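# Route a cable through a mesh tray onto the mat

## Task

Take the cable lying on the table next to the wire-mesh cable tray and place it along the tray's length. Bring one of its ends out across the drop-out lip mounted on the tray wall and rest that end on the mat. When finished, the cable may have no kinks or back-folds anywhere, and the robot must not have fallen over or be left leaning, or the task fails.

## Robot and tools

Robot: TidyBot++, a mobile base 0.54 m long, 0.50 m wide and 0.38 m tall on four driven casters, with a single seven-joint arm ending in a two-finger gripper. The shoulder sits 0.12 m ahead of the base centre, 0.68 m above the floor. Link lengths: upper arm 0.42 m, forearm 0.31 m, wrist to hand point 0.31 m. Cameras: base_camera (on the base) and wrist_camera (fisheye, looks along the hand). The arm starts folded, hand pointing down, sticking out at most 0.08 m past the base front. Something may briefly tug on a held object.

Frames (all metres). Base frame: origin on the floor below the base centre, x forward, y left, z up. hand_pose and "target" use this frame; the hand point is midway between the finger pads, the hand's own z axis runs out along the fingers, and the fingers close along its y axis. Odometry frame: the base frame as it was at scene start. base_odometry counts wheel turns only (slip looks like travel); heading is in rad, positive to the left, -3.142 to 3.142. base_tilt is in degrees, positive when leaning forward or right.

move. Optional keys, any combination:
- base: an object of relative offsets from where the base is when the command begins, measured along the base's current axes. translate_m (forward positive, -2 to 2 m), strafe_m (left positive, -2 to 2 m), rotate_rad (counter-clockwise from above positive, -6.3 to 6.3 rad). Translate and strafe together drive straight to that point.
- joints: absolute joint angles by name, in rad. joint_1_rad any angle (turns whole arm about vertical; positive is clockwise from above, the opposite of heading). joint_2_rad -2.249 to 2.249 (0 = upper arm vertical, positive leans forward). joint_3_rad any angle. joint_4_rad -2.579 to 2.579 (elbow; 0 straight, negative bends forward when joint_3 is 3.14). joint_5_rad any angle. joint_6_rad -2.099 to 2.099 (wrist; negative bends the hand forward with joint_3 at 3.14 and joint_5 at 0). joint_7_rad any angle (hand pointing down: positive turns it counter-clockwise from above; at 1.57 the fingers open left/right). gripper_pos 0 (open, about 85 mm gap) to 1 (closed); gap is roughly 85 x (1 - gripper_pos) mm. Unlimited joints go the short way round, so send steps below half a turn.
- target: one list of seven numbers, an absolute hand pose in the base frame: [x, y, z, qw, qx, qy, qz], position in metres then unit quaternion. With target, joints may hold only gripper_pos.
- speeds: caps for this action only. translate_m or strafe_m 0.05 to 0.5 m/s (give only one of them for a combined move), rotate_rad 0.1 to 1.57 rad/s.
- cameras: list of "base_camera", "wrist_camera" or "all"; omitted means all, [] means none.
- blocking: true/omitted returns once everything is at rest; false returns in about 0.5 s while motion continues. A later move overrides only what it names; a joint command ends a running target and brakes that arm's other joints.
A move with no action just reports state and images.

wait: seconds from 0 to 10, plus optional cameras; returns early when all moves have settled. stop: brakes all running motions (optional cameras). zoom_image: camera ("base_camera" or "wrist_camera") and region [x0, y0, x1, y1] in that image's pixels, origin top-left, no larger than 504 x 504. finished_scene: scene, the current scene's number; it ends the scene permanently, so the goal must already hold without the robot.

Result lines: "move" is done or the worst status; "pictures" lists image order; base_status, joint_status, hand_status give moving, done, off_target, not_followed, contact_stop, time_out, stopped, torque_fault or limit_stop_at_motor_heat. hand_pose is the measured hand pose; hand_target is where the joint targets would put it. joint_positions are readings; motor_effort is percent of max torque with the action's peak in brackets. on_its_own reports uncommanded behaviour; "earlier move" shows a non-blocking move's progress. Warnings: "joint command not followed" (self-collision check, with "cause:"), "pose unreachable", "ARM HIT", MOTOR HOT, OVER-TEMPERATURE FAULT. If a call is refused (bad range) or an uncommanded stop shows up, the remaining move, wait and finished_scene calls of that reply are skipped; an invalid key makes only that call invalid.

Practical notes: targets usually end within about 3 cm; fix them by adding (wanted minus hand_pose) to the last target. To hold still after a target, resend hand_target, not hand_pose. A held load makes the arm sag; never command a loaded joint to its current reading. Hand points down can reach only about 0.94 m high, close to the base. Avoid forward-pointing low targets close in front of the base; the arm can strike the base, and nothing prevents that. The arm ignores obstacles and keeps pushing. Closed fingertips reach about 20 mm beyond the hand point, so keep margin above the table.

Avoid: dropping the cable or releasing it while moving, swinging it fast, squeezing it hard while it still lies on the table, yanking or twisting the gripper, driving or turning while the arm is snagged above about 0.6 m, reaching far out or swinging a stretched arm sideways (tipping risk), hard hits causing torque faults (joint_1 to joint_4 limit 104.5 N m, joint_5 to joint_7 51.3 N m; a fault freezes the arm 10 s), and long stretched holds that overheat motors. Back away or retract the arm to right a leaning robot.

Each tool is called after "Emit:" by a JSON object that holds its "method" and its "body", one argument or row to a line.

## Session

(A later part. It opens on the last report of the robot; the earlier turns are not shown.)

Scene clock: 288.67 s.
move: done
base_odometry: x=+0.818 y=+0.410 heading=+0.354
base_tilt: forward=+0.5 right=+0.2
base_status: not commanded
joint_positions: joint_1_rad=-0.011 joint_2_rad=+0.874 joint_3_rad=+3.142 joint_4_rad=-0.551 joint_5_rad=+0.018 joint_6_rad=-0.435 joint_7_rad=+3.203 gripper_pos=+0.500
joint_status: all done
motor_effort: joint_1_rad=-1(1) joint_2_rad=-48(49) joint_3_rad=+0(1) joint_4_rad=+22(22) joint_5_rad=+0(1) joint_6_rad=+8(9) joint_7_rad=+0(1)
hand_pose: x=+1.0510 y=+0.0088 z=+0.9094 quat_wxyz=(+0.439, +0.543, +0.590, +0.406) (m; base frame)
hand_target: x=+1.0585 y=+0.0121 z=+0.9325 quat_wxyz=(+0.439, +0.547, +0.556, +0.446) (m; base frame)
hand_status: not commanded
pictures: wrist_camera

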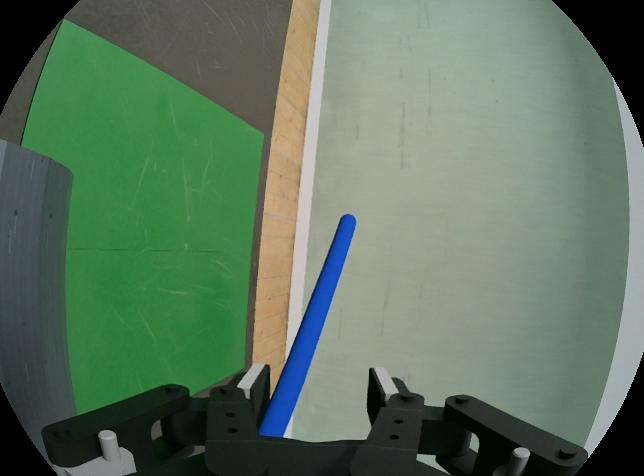

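Emit:
{"method": "move", "body": {
  "joints": {"joint_1_rad": -0.01, "joint_2_rad": 0.51, "joint_4_rad": -1.135, "joint_6_rad": -0.18, "joint_7_rad": 3.16},
  "cameras": ["wrist_camera"]
}}

Scene clock: 292.10 s.
move: done
base_odometry: x=+0.818 y=+0.410 heading=+0.354
base_tilt: forward=+0.6 right=+0.2
base_status: not commanded
joint_positions: joint_1_rad=-0.011 joint_2_rad=+0.526 joint_3_rad=+3.142 joint_4_rad=-1.114 joint_5_rad=+0.018 joint_6_rad=-0.232 joint_7_rad=+3.203 gripper_pos=+0.500
joint_status: all done
motor_effort: joint_1_rad=+0(1) joint_2_rad=-42(53) joint_3_rad=+0(1) joint_4_rad=+21(24) joint_5_rad=-1(1) joint_6_rad=+8(10) joint_7_rad=+1(2)
hand_pose: x=+0.9411 y=+0.0086 z=+0.9318 quat_wxyz=(+0.435, +0.544, +0.593, +0.403) (m; base frame)
hand_target: x=+0.9392 y=+0.0093 z=+0.9475 quat_wxyz=(+0.430, +0.556, +0.562, +0.435) (m; base frame)
hand_status: not commanded
pictures: wrist_camera

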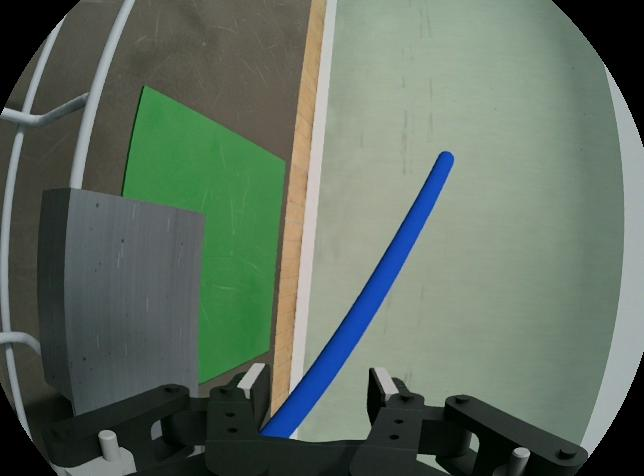

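Emit:
{"method": "move", "body": {
  "joints": {"joint_1_rad": -0.01, "joint_2_rad": 0.62, "joint_4_rad": -0.75, "joint_6_rad": -0.74, "joint_7_rad": 3.16},
  "cameras": ["wrist_camera"]
}}

Scene clock: 298.67 s.
move: done
base_odometry: x=+0.818 y=+0.410 heading=+0.354
base_tilt: forward=+0.6 right=+0.2
base_status: not commanded
joint_positions: joint_1_rad=-0.011 joint_2_rad=+0.615 joint_3_rad=+3.142 joint_4_rad=-0.782 joint_5_rad=+0.018 joint_6_rad=-0.701 joint_7_rad=+3.203 gripper_pos=+0.500
joint_status: all done
motor_effort: joint_1_rad=+0(1) joint_2_rad=-44(45) joint_3_rad=+1(1) joint_4_rad=+21(23) joint_5_rad=+0(1) joint_6_rad=+7(9) joint_7_rad=+1(2)
hand_pose: x=+0.9405 y=+0.0062 z=+0.9232 quat_wxyz=(+0.367, +0.588, +0.637, +0.337) (m; base frame)
hand_target: x=+0.9386 y=+0.0125 z=+0.9272 quat_wxyz=(+0.344, +0.609, +0.621, +0.353) (m; base frame)
hand_status: not commanded
pictures: wrist_camera

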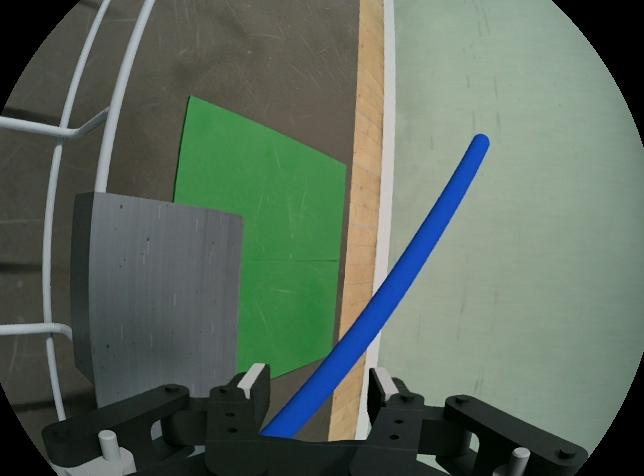

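Emit:
{"method": "move", "body": {
  "joints": {"joint_1_rad": -0.01, "joint_2_rad": 0.675, "joint_4_rad": -0.45, "joint_6_rad": -1.19, "joint_7_rad": 3.16},
  "cameras": ["wrist_camera"]
}}

Scene clock: 301.67 s.
move: done
base_odometry: x=+0.818 y=+0.410 heading=+0.354
base_tilt: forward=+0.5 right=+0.2
base_status: not commanded
joint_positions: joint_1_rad=-0.011 joint_2_rad=+0.671 joint_3_rad=+3.142 joint_4_rad=-0.480 joint_5_rad=+0.018 joint_6_rad=-1.150 joint_7_rad=+3.203 gripper_pos=+0.500
joint_status: all done
motor_effort: joint_1_rad=+1(1) joint_2_rad=-45(46) joint_3_rad=+0(1) joint_4_rad=+19(22) joint_5_rad=+0(1) joint_6_rad=+7(8) joint_7_rad=+1(2)
hand_pose: x=+0.8996 y=+0.0043 z=+0.9314 quat_wxyz=(+0.302, +0.622, +0.668, +0.274) (m; base frame)
hand_target: x=+0.8945 y=+0.0138 z=+0.9350 quat_wxyz=(+0.279, +0.638, +0.656, +0.289) (m; base frame)
hand_status: not commanded
pictures: wrist_camera

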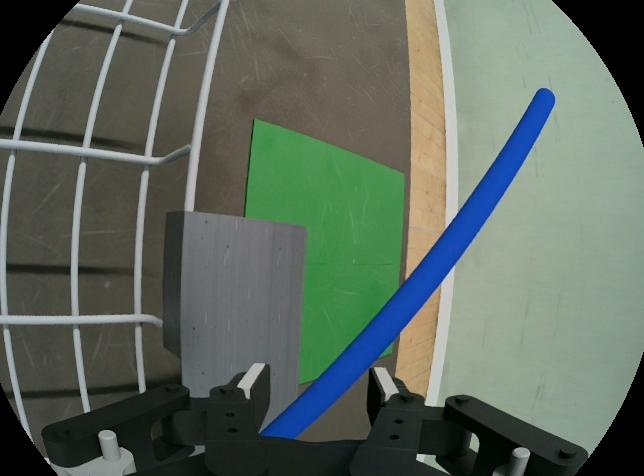

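Emit:
{"method": "move", "body": {
  "joints": {"joint_1_rad": -0.01, "joint_2_rad": 0.575, "joint_4_rad": -0.795, "joint_6_rad": -0.825, "joint_7_rad": 3.16},
  "cameras": ["wrist_camera"]
}}

Scene clock: 317.33 s.
move: done
base_odometry: x=+0.818 y=+0.410 heading=+0.354
base_tilt: forward=+0.5 right=+0.2
base_status: not commanded
joint_positions: joint_1_rad=-0.011 joint_2_rad=+0.594 joint_3_rad=+3.142 joint_4_rad=-0.774 joint_5_rad=+0.018 joint_6_rad=-0.877 joint_7_rad=+3.203 gripper_pos=+0.500
joint_status: all done
motor_effort: joint_1_rad=+0(1) joint_2_rad=-43(46) joint_3_rad=+0(1) joint_4_rad=+20(21) joint_5_rad=-1(1) joint_6_rad=+7(8) joint_7_rad=+1(2)
hand_pose: x=+0.9056 y=+0.0052 z=+0.8993 quat_wxyz=(+0.320, +0.612, +0.661, +0.292) (m; base frame)
hand_target: x=+0.9084 y=+0.0125 z=+0.9157 quat_wxyz=(+0.318, +0.623, +0.636, +0.327) (m; base frame)
hand_status: not commanded
pictures: wrist_camera

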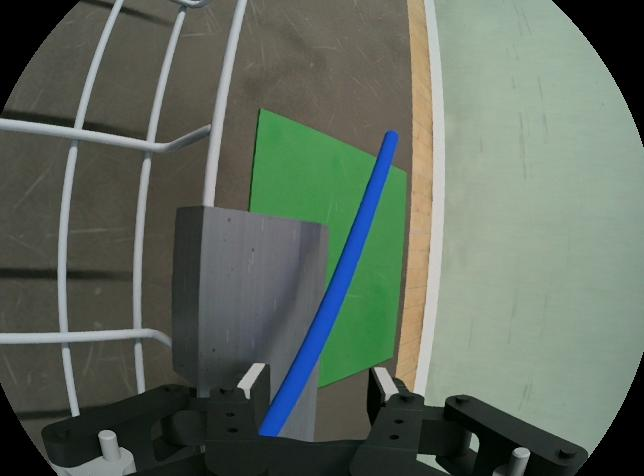

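Emit:
{"method": "move", "body": {
  "joints": {"joint_1_rad": -0.01, "joint_2_rad": 0.40, "joint_4_rad": -0.83, "joint_6_rad": -0.97, "joint_7_rad": 3.16},
  "cameras": ["wrist_camera"]
}}

Scene clock: 322.80 s.
move: done
base_odometry: x=+0.818 y=+0.410 heading=+0.354
base_tilt: forward=+0.6 right=+0.2
base_status: not commanded
joint_positions: joint_1_rad=-0.011 joint_2_rad=+0.401 joint_3_rad=+3.142 joint_4_rad=-0.812 joint_5_rad=+0.018 joint_6_rad=-0.934 joint_7_rad=+3.203 gripper_pos=+0.500
joint_status: all done
motor_effort: joint_1_rad=+0(1) joint_2_rad=-36(46) joint_3_rad=-1(1) joint_4_rad=+20(23) joint_5_rad=-1(1) joint_6_rad=+7(8) joint_7_rad=+0(2)
hand_pose: x=+0.8388 y=+0.0042 z=+1.0097 quat_wxyz=(+0.352, +0.598, +0.644, +0.322) (m; base frame)
hand_target: x=+0.8307 y=+0.0123 z=+0.9913 quat_wxyz=(+0.316, +0.623, +0.638, +0.326) (m; base frame)
hand_status: not commanded
pictures: wrist_camera

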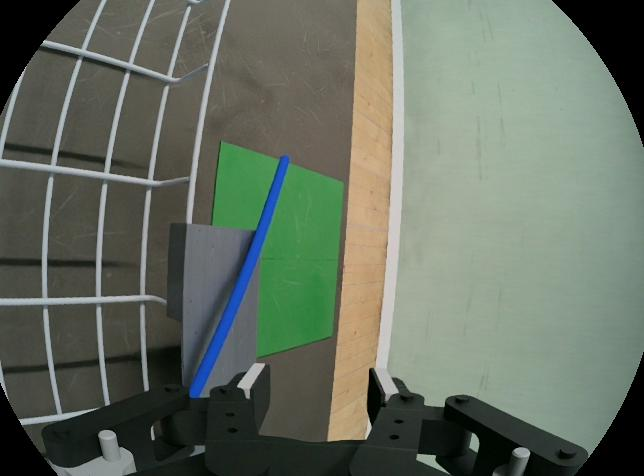

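Emit:
{"method": "zoom_image", "body": {
  "camera": "wrist_camera",
  "region": [150, 120, 370, 400]
}}

Scaled by 1.800.

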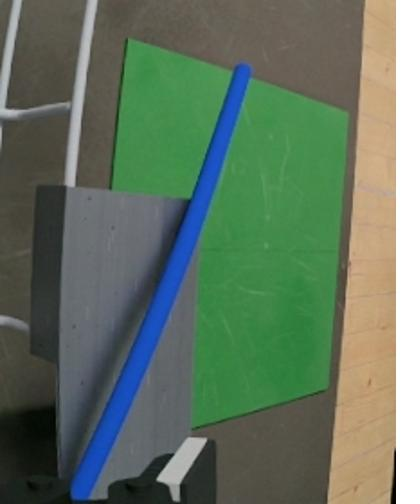

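Emit:
{"method": "move", "body": {
  "joints": {"joint_1_rad": 0.0, "joint_2_rad": 0.04, "joint_4_rad": -1.04, "joint_6_rad": -1.95, "joint_7_rad": 3.16},
  "cameras": ["wrist_camera"]
}}

Scene clock: 330.13 s.
move: done
base_odometry: x=+0.818 y=+0.410 heading=+0.354
base_tilt: forward=+0.5 right=+0.2
base_status: not commanded
joint_positions: joint_1_rad=-0.011 joint_2_rad=+0.038 joint_3_rad=+3.142 joint_4_rad=-1.017 joint_5_rad=+0.018 joint_6_rad=-1.905 joint_7_rad=+3.203 gripper_pos=+0.500
joint_status: all done
motor_effort: joint_1_rad=+0(1) joint_2_rad=-17(38) joint_3_rad=+0(1) joint_4_rad=+15(21) joint_5_rad=+0(1) joint_6_rad=+1(8) joint_7_rad=+1(1)
hand_pose: x=+0.4647 y=-0.0006 z=+0.9512 quat_wxyz=(+0.071, +0.681, +0.726, +0.056) (m; base frame)
hand_target: x=+0.4478 y=+0.0064 z=+0.9411 quat_wxyz=(+0.034, +0.697, +0.715, +0.045) (m; base frame)
hand_status: not commanded
pictures: wrist_camera

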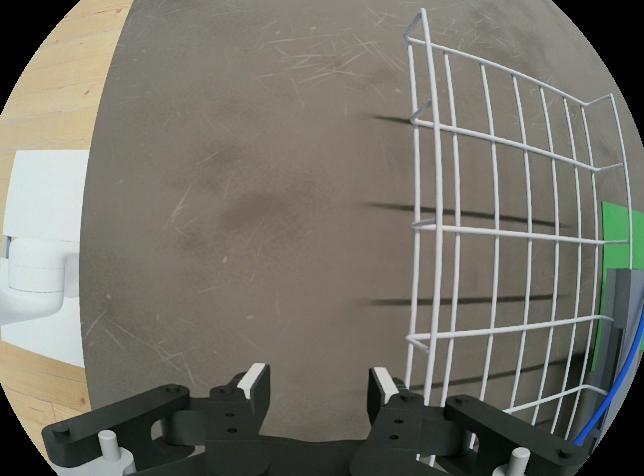

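Emit:
{"method": "move", "body": {
  "base": {"strafe_m": -0.40},
  "joints": {"joint_1_rad": 0.0, "joint_2_rad": 0.10, "joint_4_rad": -0.90, "joint_6_rad": -1.62, "joint_7_rad": 3.16, "gripper_pos": 0.5},
  "cameras": ["wrist_camera"]
}}

Scene clock: 351.23 s.
move: done
base_odometry: x=+0.957 y=+0.035 heading=+0.355
base_tilt: forward=+0.5 right=+0.2
base_status: done
joint_positions: joint_1_rad=-0.003 joint_2_rad=+0.096 joint_3_rad=+3.145 joint_4_rad=-0.925 joint_5_rad=+0.018 joint_6_rad=-1.664 joint_7_rad=+3.203 gripper_pos=+0.500
joint_status: all done
motor_effort: joint_1_rad=+0(2) joint_2_rad=-21(23) joint_3_rad=+1(3) joint_4_rad=+15(17) joint_5_rad=+0(1) joint_6_rad=+4(4) joint_7_rad=+1(3)
hand_pose: x=+0.5645 y=-0.0041 z=+0.9857 quat_wxyz=(+0.171, +0.669, +0.708, +0.149) (m; base frame)
hand_target: x=+0.5807 y=+0.0065 z=+1.0005 quat_wxyz=(+0.178, +0.675, +0.691, +0.187) (m; base frame)
hand_status: not commanded
pictures: wrist_camera

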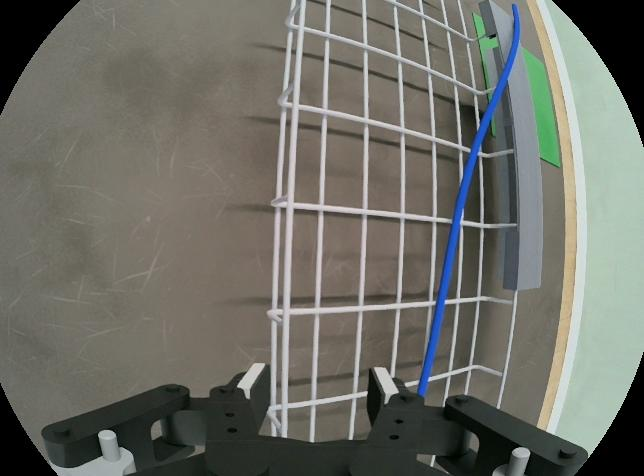

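Emit:
{"method": "move", "body": {
  "base": {"strafe_m": 0.40},
  "joints": {"joint_1_rad": 0.4, "joint_2_rad": 0.61, "joint_4_rad": -0.42, "joint_6_rad": -1.45, "joint_7_rad": 3.42, "gripper_pos": 0.6},
  "cameras": ["wrist_camera"]
}}

Scene clock: 385.60 s.
move: done
base_odometry: x=+0.818 y=+0.410 heading=+0.355
base_tilt: forward=+0.5 right=+0.2
base_status: done
joint_positions: joint_1_rad=+0.386 joint_2_rad=+0.614 joint_3_rad=+3.145 joint_4_rad=-0.449 joint_5_rad=+0.018 joint_6_rad=-1.496 joint_7_rad=+3.375 gripper_pos=+0.600
joint_status: all done
motor_effort: joint_1_rad=-1(6) joint_2_rad=-40(44) joint_3_rad=+0(2) joint_4_rad=+17(20) joint_5_rad=+0(2) joint_6_rad=+5(6) joint_7_rad=+1(2)
hand_pose: x=+0.7545 y=-0.2645 z=+0.9187 quat_wxyz=(+0.260, +0.729, +0.621, +0.122) (m; base frame)
hand_target: x=+0.7679 y=-0.2673 z=+0.9430 quat_wxyz=(+0.289, +0.707, +0.628, +0.148) (m; base frame)
hand_status: not commanded
pictures: wrist_camera

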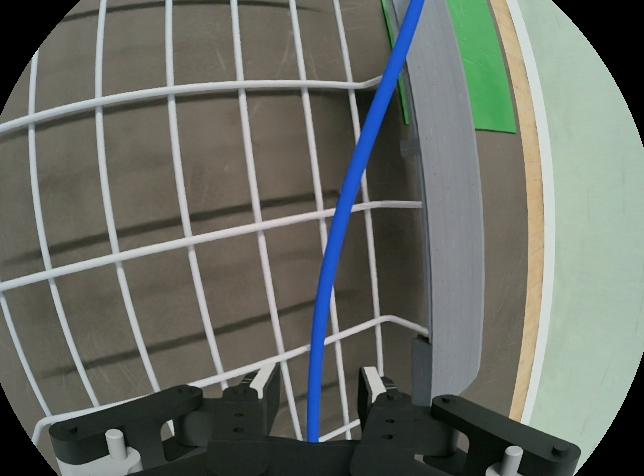

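Emit:
{"method": "move", "body": {
  "joints": {"joint_1_rad": 0.335, "joint_2_rad": 0.645, "joint_4_rad": -0.545, "joint_6_rad": -1.325, "joint_7_rad": 3.27, "gripper_pos": 0.7},
  "cameras": ["wrist_camera"]
}}

Emit:
{"method": "zoom_image", "body": {
  "camera": "wrist_camera",
  "region": [200, 200, 480, 460]
}}

Scene clock: 395.20 s.
move: done
base_odometry: x=+0.818 y=+0.410 heading=+0.355
base_tilt: forward=+0.5 right=+0.2
base_status: not commanded
joint_positions: joint_1_rad=+0.345 joint_2_rad=+0.651 joint_3_rad=+3.145 joint_4_rad=-0.527 joint_5_rad=+0.018 joint_6_rad=-1.372 joint_7_rad=+3.307 gripper_pos=+0.700
joint_status: all done
motor_effort: joint_1_rad=+0(2) joint_2_rad=-42(45) joint_3_rad=-1(1) joint_4_rad=+18(20) joint_5_rad=+0(1) joint_6_rad=+5(6) joint_7_rad=+1(2)
hand_pose: x=+0.7936 y=-0.2485 z=+0.8784 quat_wxyz=(+0.257, +0.736, +0.612, +0.138) (m; base frame)
hand_target: x=+0.8080 y=-0.2332 z=+0.8827 quat_wxyz=(+0.257, +0.738, +0.600, +0.170) (m; base frame)
hand_status: not commanded
pictures: wrist_camera

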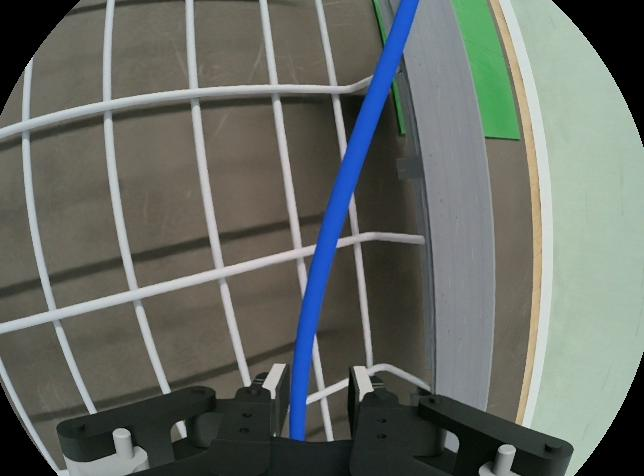

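Scaled by 1.800.

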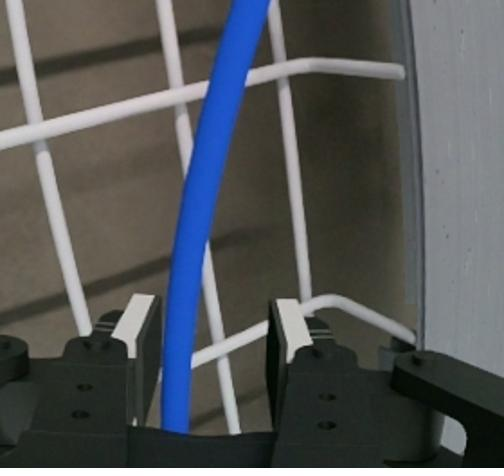

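Emit:
{"method": "move", "body": {
  "joints": {"joint_1_rad": 0.335, "joint_2_rad": 0.697, "joint_4_rad": -0.628, "joint_6_rad": -1.195, "joint_7_rad": 3.20, "gripper_pos": 0.7},
  "cameras": ["wrist_camera"]
}}

Emit:
{"method": "zoom_image", "body": {
  "camera": "wrist_camera",
  "region": [200, 200, 480, 460]
}}

Scene clock: 400.17 s.
move: done
base_odometry: x=+0.818 y=+0.410 heading=+0.355
base_tilt: forward=+0.5 right=+0.2
base_status: not commanded
joint_positions: joint_1_rad=+0.345 joint_2_rad=+0.706 joint_3_rad=+3.145 joint_4_rad=-0.611 joint_5_rad=+0.018 joint_6_rad=-1.240 joint_7_rad=+3.244 gripper_pos=+0.700
joint_status: all done
motor_effort: joint_1_rad=+0(1) joint_2_rad=-45(48) joint_3_rad=-1(1) joint_4_rad=+18(20) joint_5_rad=+0(1) joint_6_rad=+5(5) joint_7_rad=+0(2)
hand_pose: x=+0.8220 y=-0.2586 z=+0.8213 quat_wxyz=(+0.249, +0.754, +0.590, +0.144) (m; base frame)
hand_target: x=+0.8352 y=-0.2430 z=+0.8279 quat_wxyz=(+0.249, +0.760, +0.573, +0.177) (m; base frame)
hand_status: not commanded
pictures: wrist_camera

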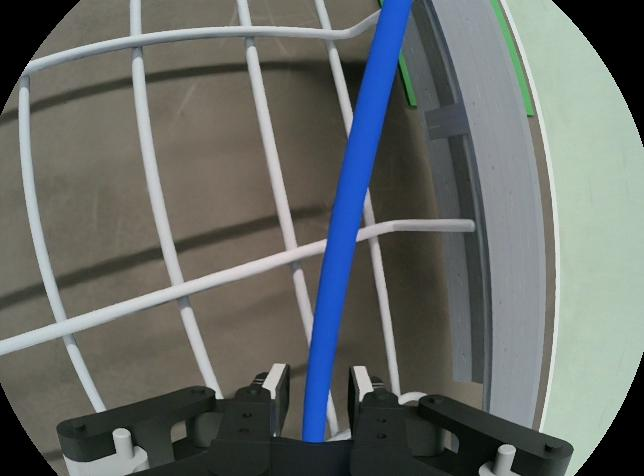

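Scaled by 1.800.

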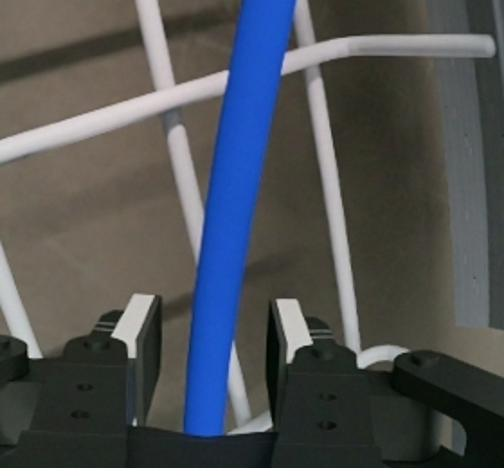

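Emit:
{"method": "move", "body": {
  "joints": {"gripper_pos": 1.0},
  "cameras": ["wrist_camera"]
}}

Scene clock: 402.50 s.
move: off_target
base_odometry: x=+0.818 y=+0.410 heading=+0.355
base_tilt: forward=+0.5 right=+0.2
base_status: not commanded
joint_positions: joint_1_rad=+0.345 joint_2_rad=+0.706 joint_3_rad=+3.145 joint_4_rad=-0.611 joint_5_rad=+0.018 joint_6_rad=-1.240 joint_7_rad=+3.244 gripper_pos=+0.928
joint_status: gripper_pos off_target (ended at +0.928, target +1.000)
motor_effort: joint_1_rad=+0(1) joint_2_rad=-44(45) joint_3_rad=+0(1) joint_4_rad=+19(19) joint_5_rad=+1(1) joint_6_rad=+5(5) joint_7_rad=+0(2)
hand_pose: x=+0.8220 y=-0.2586 z=+0.8213 quat_wxyz=(+0.249, +0.754, +0.590, +0.145) (m; base frame)
hand_target: x=+0.8352 y=-0.2430 z=+0.8279 quat_wxyz=(+0.249, +0.760, +0.573, +0.177) (m; base frame)
hand_status: not commanded
pictures: wrist_camera

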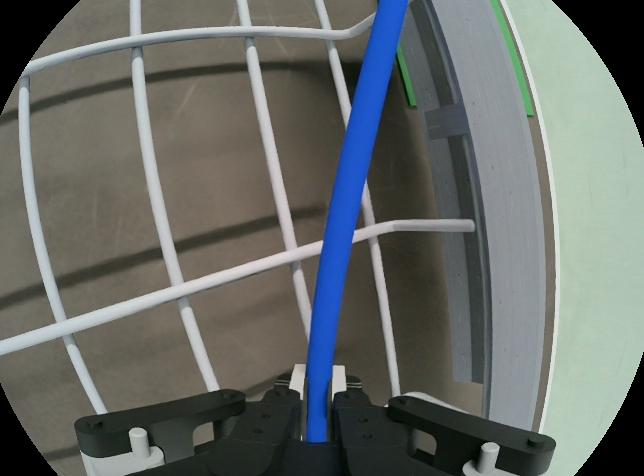

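Emit:
{"method": "move", "body": {
  "joints": {"joint_1_rad": 0.335, "joint_2_rad": 0.637, "joint_4_rad": -0.385, "joint_6_rad": -1.43, "joint_7_rad": 3.20},
  "cameras": ["wrist_camera"]
}}

Scene clock: 413.30 s.
move: done
base_odometry: x=+0.818 y=+0.410 heading=+0.355
base_tilt: forward=+0.5 right=+0.2
base_status: not commanded
joint_positions: joint_1_rad=+0.345 joint_2_rad=+0.645 joint_3_rad=+3.145 joint_4_rad=-0.411 joint_5_rad=+0.018 joint_6_rad=-1.393 joint_7_rad=+3.244 gripper_pos=+0.928
joint_status: all done
motor_effort: joint_1_rad=-1(2) joint_2_rad=-43(48) joint_3_rad=-1(1) joint_4_rad=+18(21) joint_5_rad=-1(1) joint_6_rad=+6(6) joint_7_rad=+1(2)
hand_pose: x=+0.7999 y=-0.2506 z=+0.9332 quat_wxyz=(+0.293, +0.742, +0.578, +0.172) (m; base frame)
hand_target: x=+0.7978 y=-0.2294 z=+0.9439 quat_wxyz=(+0.276, +0.750, +0.568, +0.195) (m; base frame)
hand_status: not commanded
pictures: wrist_camera

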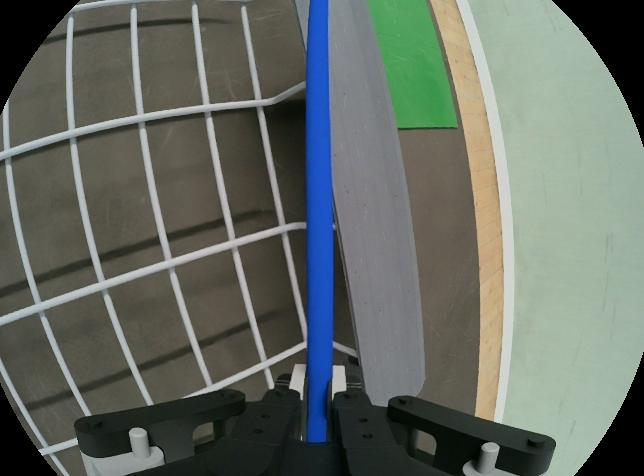

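Emit:
{"method": "move", "body": {
  "base": {"strafe_m": 0.087},
  "joints": {"joint_1_rad": 0.40, "joint_2_rad": 0.72, "joint_4_rad": -0.385, "joint_6_rad": -1.09, "joint_7_rad": 3.20},
  "cameras": ["wrist_camera"]
}}

Emit:
{"method": "move", "body": {
  "base": {"strafe_m": 0.087},
  "joints": {"joint_1_rad": 0.45, "joint_2_rad": 0.803, "joint_4_rad": -0.385, "joint_6_rad": -0.83, "joint_7_rad": 3.20},
  "cameras": ["wrist_camera"]
}}

Emit:
{"method": "move", "body": {
  "base": {"strafe_m": 0.087},
  "joints": {"joint_1_rad": 0.50, "joint_2_rad": 0.885, "joint_4_rad": -0.385, "joint_6_rad": -0.56, "joint_7_rad": 3.20},
  "cameras": ["wrist_camera"]
}}

Scene clock: 419.90 s.
move: done
base_odometry: x=+0.787 y=+0.492 heading=+0.356
base_tilt: forward=+0.6 right=+0.2
base_status: done
joint_positions: joint_1_rad=+0.393 joint_2_rad=+0.732 joint_3_rad=+3.145 joint_4_rad=-0.411 joint_5_rad=+0.018 joint_6_rad=-1.130 joint_7_rad=+3.244 gripper_pos=+0.928
joint_status: all done
motor_effort: joint_1_rad=+0(5) joint_2_rad=-46(49) joint_3_rad=+0(2) joint_4_rad=+19(21) joint_5_rad=+0(1) joint_6_rad=+8(8) joint_7_rad=+1(1)
hand_pose: x=+0.8607 y=-0.3130 z=+0.9243 quat_wxyz=(+0.367, +0.728, +0.541, +0.206) (m; base frame)
hand_target: x=+0.8682 y=-0.3104 z=+0.9574 quat_wxyz=(+0.382, +0.727, +0.513, +0.248) (m; base frame)
hand_status: not commanded
pictures: wrist_camera

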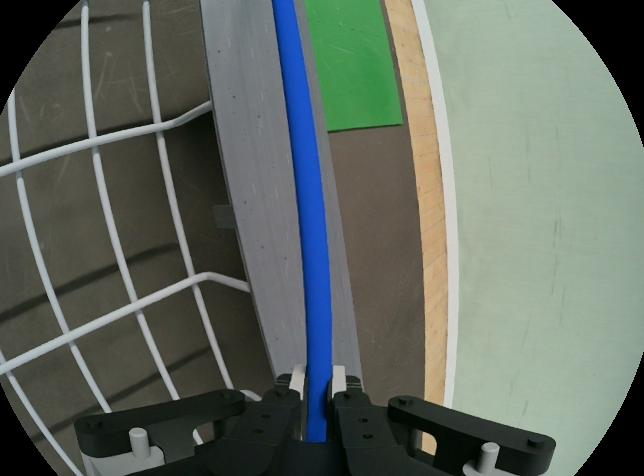

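Scene clock: 421.10 s.
move: done
base_odometry: x=+0.757 y=+0.574 heading=+0.357
base_tilt: forward=+0.6 right=+0.2
base_status: done
joint_positions: joint_1_rad=+0.443 joint_2_rad=+0.815 joint_3_rad=+3.145 joint_4_rad=-0.410 joint_5_rad=+0.018 joint_6_rad=-0.878 joint_7_rad=+3.244 gripper_pos=+0.928
joint_status: all done
motor_effort: joint_1_rad=-1(4) joint_2_rad=-50(52) joint_3_rad=+0(2) joint_4_rad=+22(22) joint_5_rad=+0(1) joint_6_rad=+8(9) joint_7_rad=+1(2)
hand_pose: x=+0.9032 y=-0.3771 z=+0.9189 quat_wxyz=(+0.437, +0.708, +0.502, +0.234) (m; base frame)
hand_target: x=+0.9091 y=-0.3761 z=+0.9569 quat_wxyz=(+0.455, +0.705, +0.469, +0.277) (m; base frame)
hand_status: not commanded
pictures: wrist_camera

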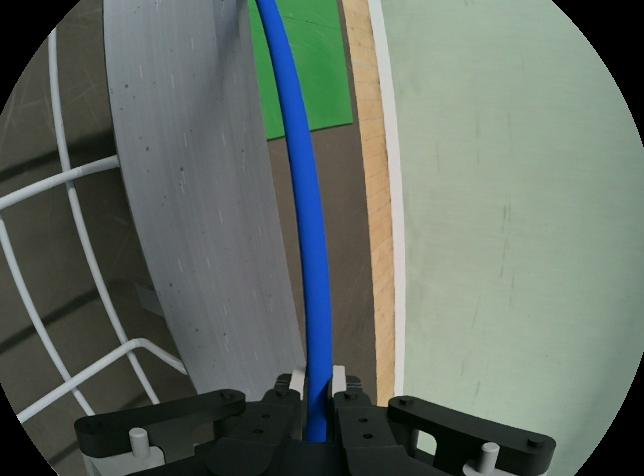

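Scene clock: 422.30 s.
move: done
base_odometry: x=+0.726 y=+0.655 heading=+0.358
base_tilt: forward=+0.5 right=+0.2
base_status: done
joint_positions: joint_1_rad=+0.494 joint_2_rad=+0.898 joint_3_rad=+3.145 joint_4_rad=-0.410 joint_5_rad=+0.018 joint_6_rad=-0.610 joint_7_rad=+3.244 gripper_pos=+0.928
joint_status: all done
motor_effort: joint_1_rad=+0(4) joint_2_rad=-53(56) joint_3_rad=+0(2) joint_4_rad=+21(23) joint_5_rad=+0(1) joint_6_rad=+9(9) joint_7_rad=+1(2)
hand_pose: x=+0.9321 y=-0.4416 z=+0.9199 quat_wxyz=(+0.512, +0.679, +0.458, +0.260) (m; base frame)
hand_target: x=+0.9341 y=-0.4410 z=+0.9617 quat_wxyz=(+0.529, +0.671, +0.421, +0.303) (m; base frame)
hand_status: not commanded
pictures: wrist_camera

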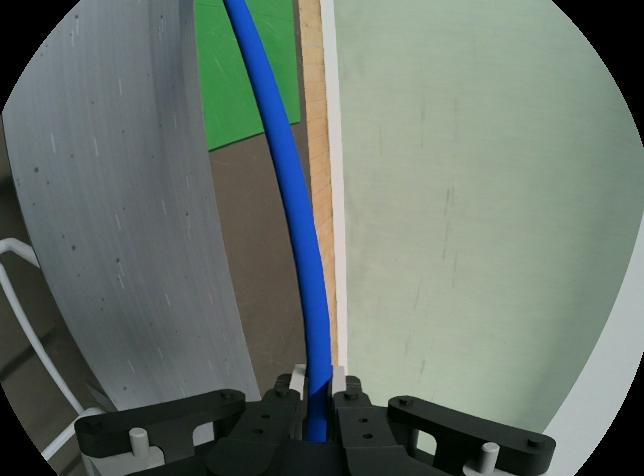

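Emit:
{"method": "move", "body": {
  "joints": {"joint_1_rad": 0.50, "joint_2_rad": 0.885, "joint_4_rad": -0.465, "joint_6_rad": -0.56, "joint_7_rad": 3.20},
  "cameras": ["wrist_camera"]
}}

Scene clock: 425.10 s.
move: done
base_odometry: x=+0.726 y=+0.655 heading=+0.358
base_tilt: forward=+0.6 right=+0.2
base_status: not commanded
joint_positions: joint_1_rad=+0.494 joint_2_rad=+0.897 joint_3_rad=+3.145 joint_4_rad=-0.452 joint_5_rad=+0.018 joint_6_rad=-0.607 joint_7_rad=+3.244 gripper_pos=+0.928
joint_status: all done
motor_effort: joint_1_rad=+0(1) joint_2_rad=-52(54) joint_3_rad=+0(1) joint_4_rad=+22(23) joint_5_rad=+0(1) joint_6_rad=+9(9) joint_7_rad=+0(2)
hand_pose: x=+0.9310 y=-0.4411 z=+0.8963 quat_wxyz=(+0.498, +0.688, +0.464, +0.253) (m; base frame)
hand_target: x=+0.9333 y=-0.4407 z=+0.9136 quat_wxyz=(+0.501, +0.692, +0.433, +0.287) (m; base frame)
hand_status: not commanded
pictures: wrist_camera

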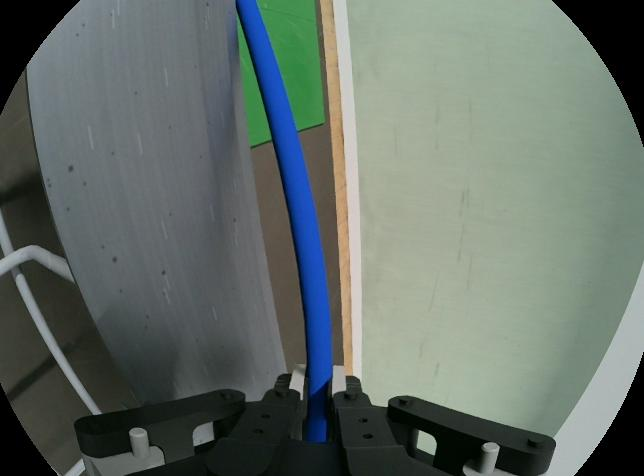

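Emit:
{"method": "move", "body": {
  "joints": {"gripper_pos": 0.72},
  "cameras": ["wrist_camera"]
}}

Scene clock: 428.13 s.
move: done
base_odometry: x=+0.726 y=+0.655 heading=+0.358
base_tilt: forward=+0.6 right=+0.2
base_status: not commanded
joint_positions: joint_1_rad=+0.494 joint_2_rad=+0.895 joint_3_rad=+3.145 joint_4_rad=-0.452 joint_5_rad=+0.018 joint_6_rad=-0.602 joint_7_rad=+3.244 gripper_pos=+0.720
joint_status: all done
motor_effort: joint_1_rad=-1(1) joint_2_rad=-51(53) joint_3_rad=-1(1) joint_4_rad=+20(22) joint_5_rad=+0(1) joint_6_rad=+8(9) joint_7_rad=+1(1)
hand_pose: x=+0.9311 y=-0.4411 z=+0.8997 quat_wxyz=(+0.501, +0.686, +0.463, +0.254) (m; base frame)
hand_target: x=+0.9333 y=-0.4407 z=+0.9136 quat_wxyz=(+0.501, +0.692, +0.433, +0.287) (m; base frame)
hand_status: not commanded
pictures: wrist_camera

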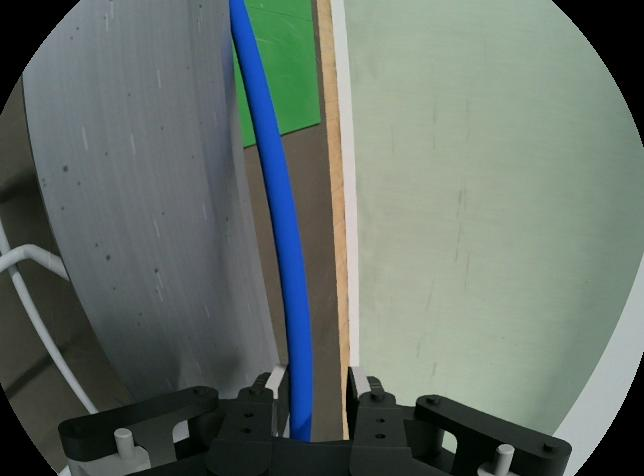

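Emit:
{"method": "move", "body": {
  "joints": {"joint_1_rad": 0.50, "joint_2_rad": 0.52, "joint_4_rad": -1.02, "joint_6_rad": -0.37, "joint_7_rad": 3.20},
  "cameras": ["wrist_camera"]
}}

Scene clock: 433.33 s.
move: done
base_odometry: x=+0.726 y=+0.655 heading=+0.358
base_tilt: forward=+0.6 right=+0.2
base_status: not commanded
joint_positions: joint_1_rad=+0.494 joint_2_rad=+0.530 joint_3_rad=+3.145 joint_4_rad=-0.997 joint_5_rad=+0.018 joint_6_rad=-0.420 joint_7_rad=+3.244 gripper_pos=+0.720
joint_status: all done
motor_effort: joint_1_rad=+0(1) joint_2_rad=-41(53) joint_3_rad=+0(1) joint_4_rad=+21(23) joint_5_rad=+0(1) joint_6_rad=+7(9) joint_7_rad=+1(2)
hand_pose: x=+0.8363 y=-0.3897 z=+0.9443 quat_wxyz=(+0.501, +0.685, +0.463, +0.255) (m; base frame)
hand_target: x=+0.8369 y=-0.3897 z=+0.9531 quat_wxyz=(+0.502, +0.693, +0.432, +0.286) (m; base frame)
hand_status: not commanded
pictures: wrist_camera

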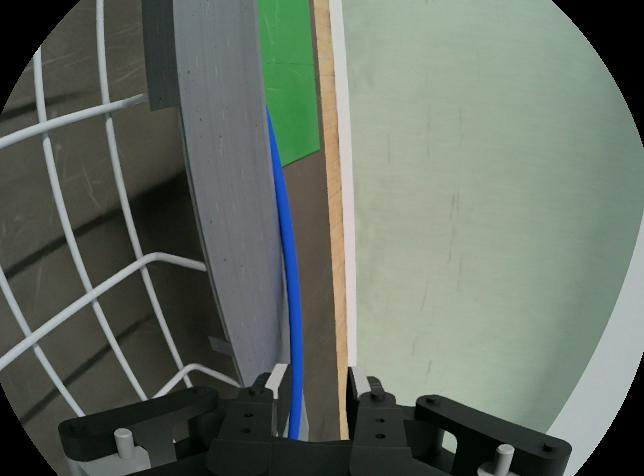

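Emit:
{"method": "move", "body": {
  "joints": {"joint_1_rad": 0.2, "joint_2_rad": 0.30, "joint_4_rad": -0.60, "joint_6_rad": -1.50, "joint_7_rad": 3.20},
  "cameras": ["wrist_camera"]
}}

Emit:
{"method": "zoom_image", "body": {
  "camera": "wrist_camera",
  "region": [200, 100, 600, 460]
}}

Scene clock: 437.40 s.
move: done
base_odometry: x=+0.726 y=+0.655 heading=+0.358
base_tilt: forward=+0.5 right=+0.2
base_status: not commanded
joint_positions: joint_1_rad=+0.214 joint_2_rad=+0.300 joint_3_rad=+3.145 joint_4_rad=-0.623 joint_5_rad=+0.018 joint_6_rad=-1.458 joint_7_rad=+3.244 gripper_pos=+0.720
joint_status: all done
motor_effort: joint_1_rad=+0(3) joint_2_rad=-29(45) joint_3_rad=+0(2) joint_4_rad=+16(24) joint_5_rad=+0(1) joint_6_rad=+6(9) joint_7_rad=+1(2)
hand_pose: x=+0.6938 y=-0.1311 z=+1.0480 quat_wxyz=(+0.306, +0.695, +0.616, +0.210) (m; base frame)
hand_target: x=+0.6896 y=-0.1090 z=+1.0497 quat_wxyz=(+0.282, +0.703, +0.612, +0.228) (m; base frame)
hand_status: not commanded
pictures: wrist_camera

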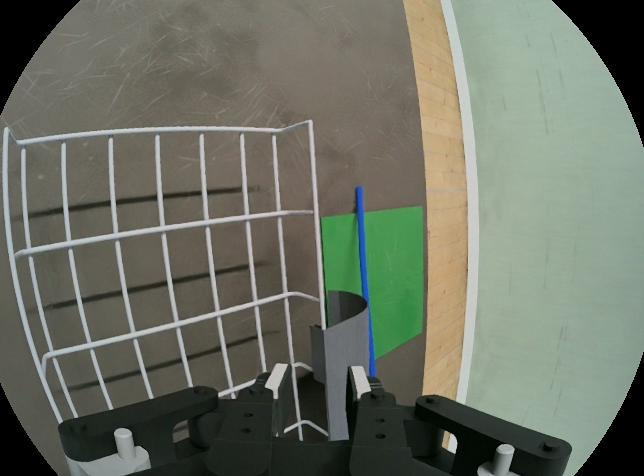

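Scaled by 1.260.

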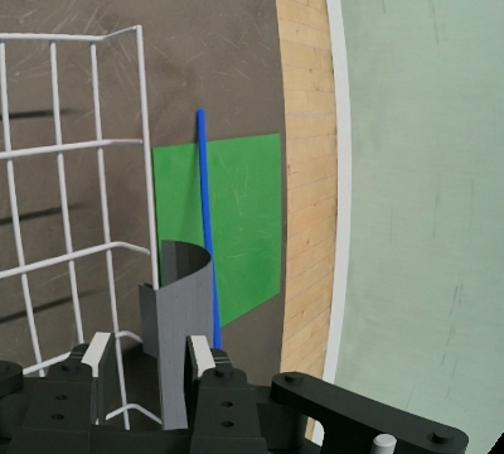

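Emit:
{"method": "move", "body": {
  "base": {"strafe_m": -0.70},
  "joints": {"joint_1_rad": 0.0, "joint_2_rad": 0.20, "joint_4_rad": -0.90, "joint_6_rad": -1.50, "joint_7_rad": 3.16, "gripper_pos": 0.6},
  "cameras": ["wrist_camera"]
}}

Scene clock: 466.33 s.
move: done
base_odometry: x=+0.972 y=-0.001 heading=+0.359
base_tilt: forward=+0.5 right=+0.2
base_status: done
joint_positions: joint_1_rad=+0.002 joint_2_rad=+0.217 joint_3_rad=+3.143 joint_4_rad=-0.879 joint_5_rad=+0.018 joint_6_rad=-1.463 joint_7_rad=+3.205 gripper_pos=+0.600
joint_status: all done
motor_effort: joint_1_rad=+0(4) joint_2_rad=-27(30) joint_3_rad=+0(3) joint_4_rad=+17(19) joint_5_rad=+0(1) joint_6_rad=+5(7) joint_7_rad=+1(2)
hand_pose: x=+0.6603 y=-0.0058 z=+0.9765 quat_wxyz=(+0.216, +0.658, +0.696, +0.190) (m; base frame)
hand_target: x=+0.6432 y=+0.0065 z=+0.9701 quat_wxyz=(+0.184, +0.674, +0.688, +0.194) (m; base frame)
hand_status: not commanded
pictures: wrist_camera

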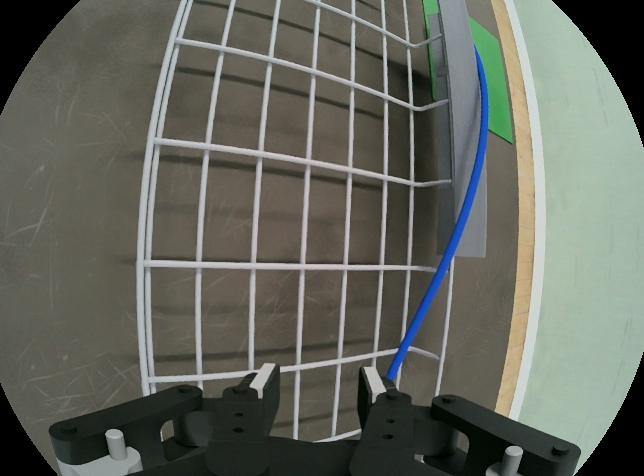

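Emit:
{"method": "move", "body": {

}}

Scene clock: 474.33 s.
base_odometry: x=+0.972 y=-0.001 heading=+0.359
base_tilt: forward=+0.5 right=+0.2
base_status: done
joint_positions: joint_1_rad=+0.002 joint_2_rad=+0.217 joint_3_rad=+3.143 joint_4_rad=-0.879 joint_5_rad=+0.018 joint_6_rad=-1.463 joint_7_rad=+3.204 gripper_pos=+0.600
joint_status: all done
motor_effort: joint_1_rad=+0(4) joint_2_rad=-27(30) joint_3_rad=+0(3) joint_4_rad=+18(19) joint_5_rad=+0(1) joint_6_rad=+5(7) joint_7_rad=+1(2)
hand_pose: x=+0.6603 y=-0.0058 z=+0.9765 quat_wxyz=(+0.216, +0.658, +0.696, +0.190) (m; base frame)
hand_target: x=+0.6432 y=+0.0065 z=+0.9701 quat_wxyz=(+0.184, +0.674, +0.688, +0.194) (m; base frame)
hand_status: not commanded
pictures: base_camera, wrist_camera

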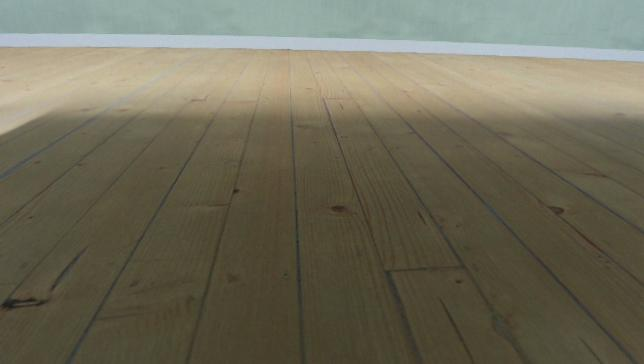

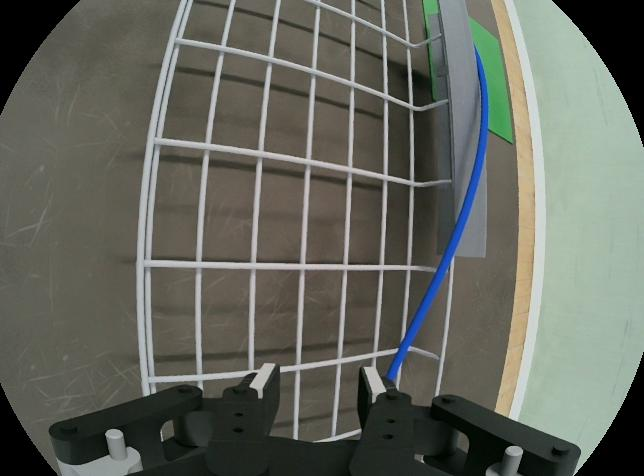

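Emit:
{"method": "zoom_image", "body": {
  "camera": "wrist_camera",
  "region": [360, 0, 580, 300]
}}

Scaled by 1.680.

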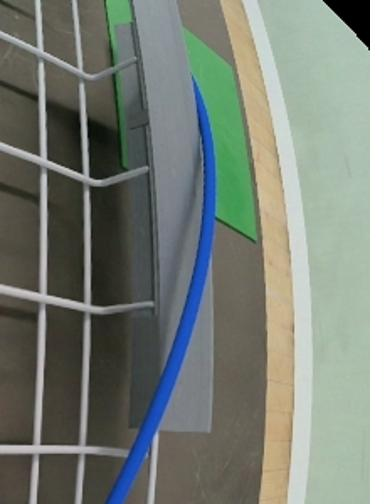

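Emit:
{"method": "move", "body": {
  "base": {"strafe_m": -0.25},
  "cameras": ["wrist_camera"]
}}

Scene clock: 493.87 s.
move: done
base_odometry: x=+1.060 y=-0.235 heading=+0.360
base_tilt: forward=+0.5 right=+0.2
base_status: done
joint_positions: joint_1_rad=+0.004 joint_2_rad=+0.216 joint_3_rad=+3.145 joint_4_rad=-0.879 joint_5_rad=+0.018 joint_6_rad=-1.463 joint_7_rad=+3.204 gripper_pos=+0.600
joint_status: not commanded
motor_effort: joint_1_rad=+0(3) joint_2_rad=-27(28) joint_3_rad=+0(2) joint_4_rad=+17(18) joint_5_rad=+0(1) joint_6_rad=+5(5) joint_7_rad=+1(1)
hand_pose: x=+0.6602 y=-0.0077 z=+0.9767 quat_wxyz=(+0.216, +0.659, +0.695, +0.189) (m; base frame)
hand_target: x=+0.6432 y=+0.0065 z=+0.9701 quat_wxyz=(+0.184, +0.674, +0.688, +0.194) (m; base frame)
hand_status: not commanded
pictures: wrist_camera

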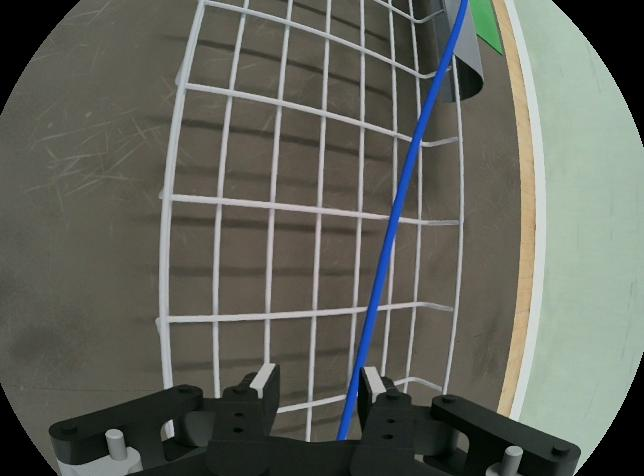

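Emit:
{"method": "move", "body": {
  "joints": {"joint_1_rad": 0.11, "joint_2_rad": 0.39, "joint_4_rad": -0.972, "joint_6_rad": -1.145, "joint_7_rad": 3.07, "gripper_pos": 0.6},
  "cameras": ["wrist_camera"]
}}

Scene clock: 508.23 s.
move: done
base_odometry: x=+1.060 y=-0.235 heading=+0.360
base_tilt: forward=+0.5 right=+0.2
base_status: not commanded
joint_positions: joint_1_rad=+0.098 joint_2_rad=+0.399 joint_3_rad=+3.145 joint_4_rad=-0.961 joint_5_rad=+0.018 joint_6_rad=-1.192 joint_7_rad=+3.115 gripper_pos=+0.600
joint_status: all done
motor_effort: joint_1_rad=-1(2) joint_2_rad=-35(41) joint_3_rad=+1(2) joint_4_rad=+20(21) joint_5_rad=+0(1) joint_6_rad=+5(6) joint_7_rad=+1(2)
hand_pose: x=+0.7594 y=-0.0686 z=+0.8767 quat_wxyz=(+0.220, +0.718, +0.633, +0.191) (m; base frame)
hand_target: x=+0.7678 y=-0.0659 z=+0.8855 quat_wxyz=(+0.218, +0.731, +0.607, +0.223) (m; base frame)
hand_status: not commanded
pictures: wrist_camera

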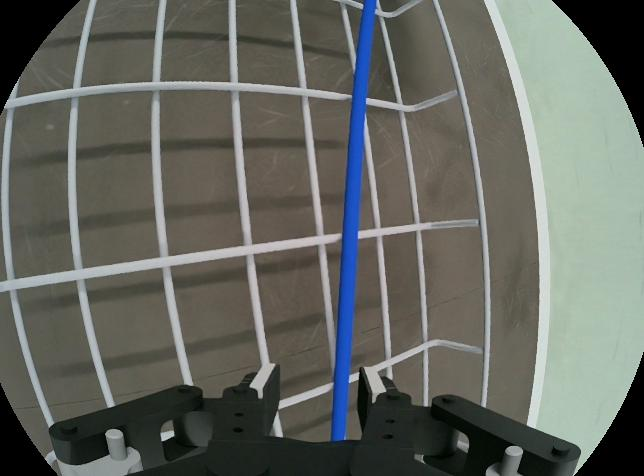

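Emit:
{"method": "move", "body": {
  "joints": {"joint_1_rad": 0.11, "joint_2_rad": 0.51, "joint_4_rad": -0.908, "joint_6_rad": -1.056, "joint_7_rad": 3.03, "gripper_pos": 0.6},
  "cameras": ["wrist_camera"]
}}

Scene clock: 511.87 s.
move: done
base_odometry: x=+1.060 y=-0.235 heading=+0.360
base_tilt: forward=+0.6 right=+0.2
base_status: not commanded
joint_positions: joint_1_rad=+0.098 joint_2_rad=+0.520 joint_3_rad=+3.145 joint_4_rad=-0.933 joint_5_rad=+0.018 joint_6_rad=-1.102 joint_7_rad=+3.075 gripper_pos=+0.600
joint_status: all done
motor_effort: joint_1_rad=+0(1) joint_2_rad=-40(43) joint_3_rad=-1(1) joint_4_rad=+19(21) joint_5_rad=+0(1) joint_6_rad=+5(6) joint_7_rad=+1(2)
hand_pose: x=+0.8088 y=-0.0733 z=+0.8251 quat_wxyz=(+0.215, +0.730, +0.619, +0.194) (m; base frame)
hand_target: x=+0.8242 y=-0.0724 z=+0.8525 quat_wxyz=(+0.225, +0.739, +0.588, +0.238) (m; base frame)
hand_status: not commanded
pictures: wrist_camera

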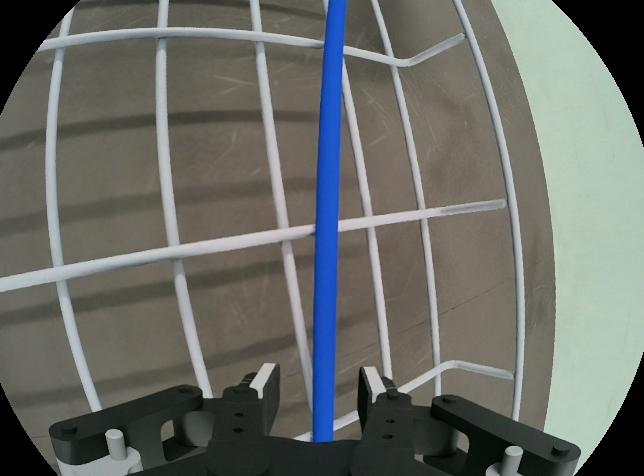

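Emit:
{"method": "move", "body": {
  "joints": {"gripper_pos": 1.0},
  "cameras": ["wrist_camera"]
}}

Scene clock: 515.50 s.
move: off_target
base_odometry: x=+1.060 y=-0.235 heading=+0.360
base_tilt: forward=+0.5 right=+0.2
base_status: not commanded
joint_positions: joint_1_rad=+0.098 joint_2_rad=+0.519 joint_3_rad=+3.145 joint_4_rad=-0.932 joint_5_rad=+0.018 joint_6_rad=-1.100 joint_7_rad=+3.074 gripper_pos=+0.946
joint_status: gripper_pos off_target (ended at +0.946, target +1.000)
motor_effort: joint_1_rad=+0(1) joint_2_rad=-39(40) joint_3_rad=+0(1) joint_4_rad=+19(20) joint_5_rad=+0(1) joint_6_rad=+5(6) joint_7_rad=+1(1)
hand_pose: x=+0.8094 y=-0.0733 z=+0.8258 quat_wxyz=(+0.216, +0.730, +0.619, +0.195) (m; base frame)
hand_target: x=+0.8242 y=-0.0724 z=+0.8525 quat_wxyz=(+0.225, +0.739, +0.588, +0.238) (m; base frame)
hand_status: not commanded
pictures: wrist_camera

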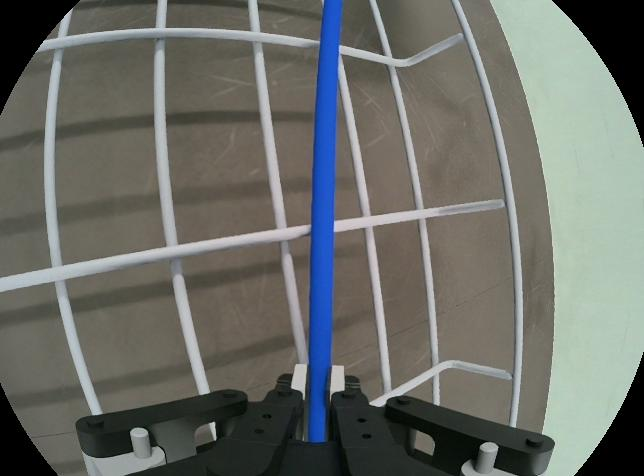

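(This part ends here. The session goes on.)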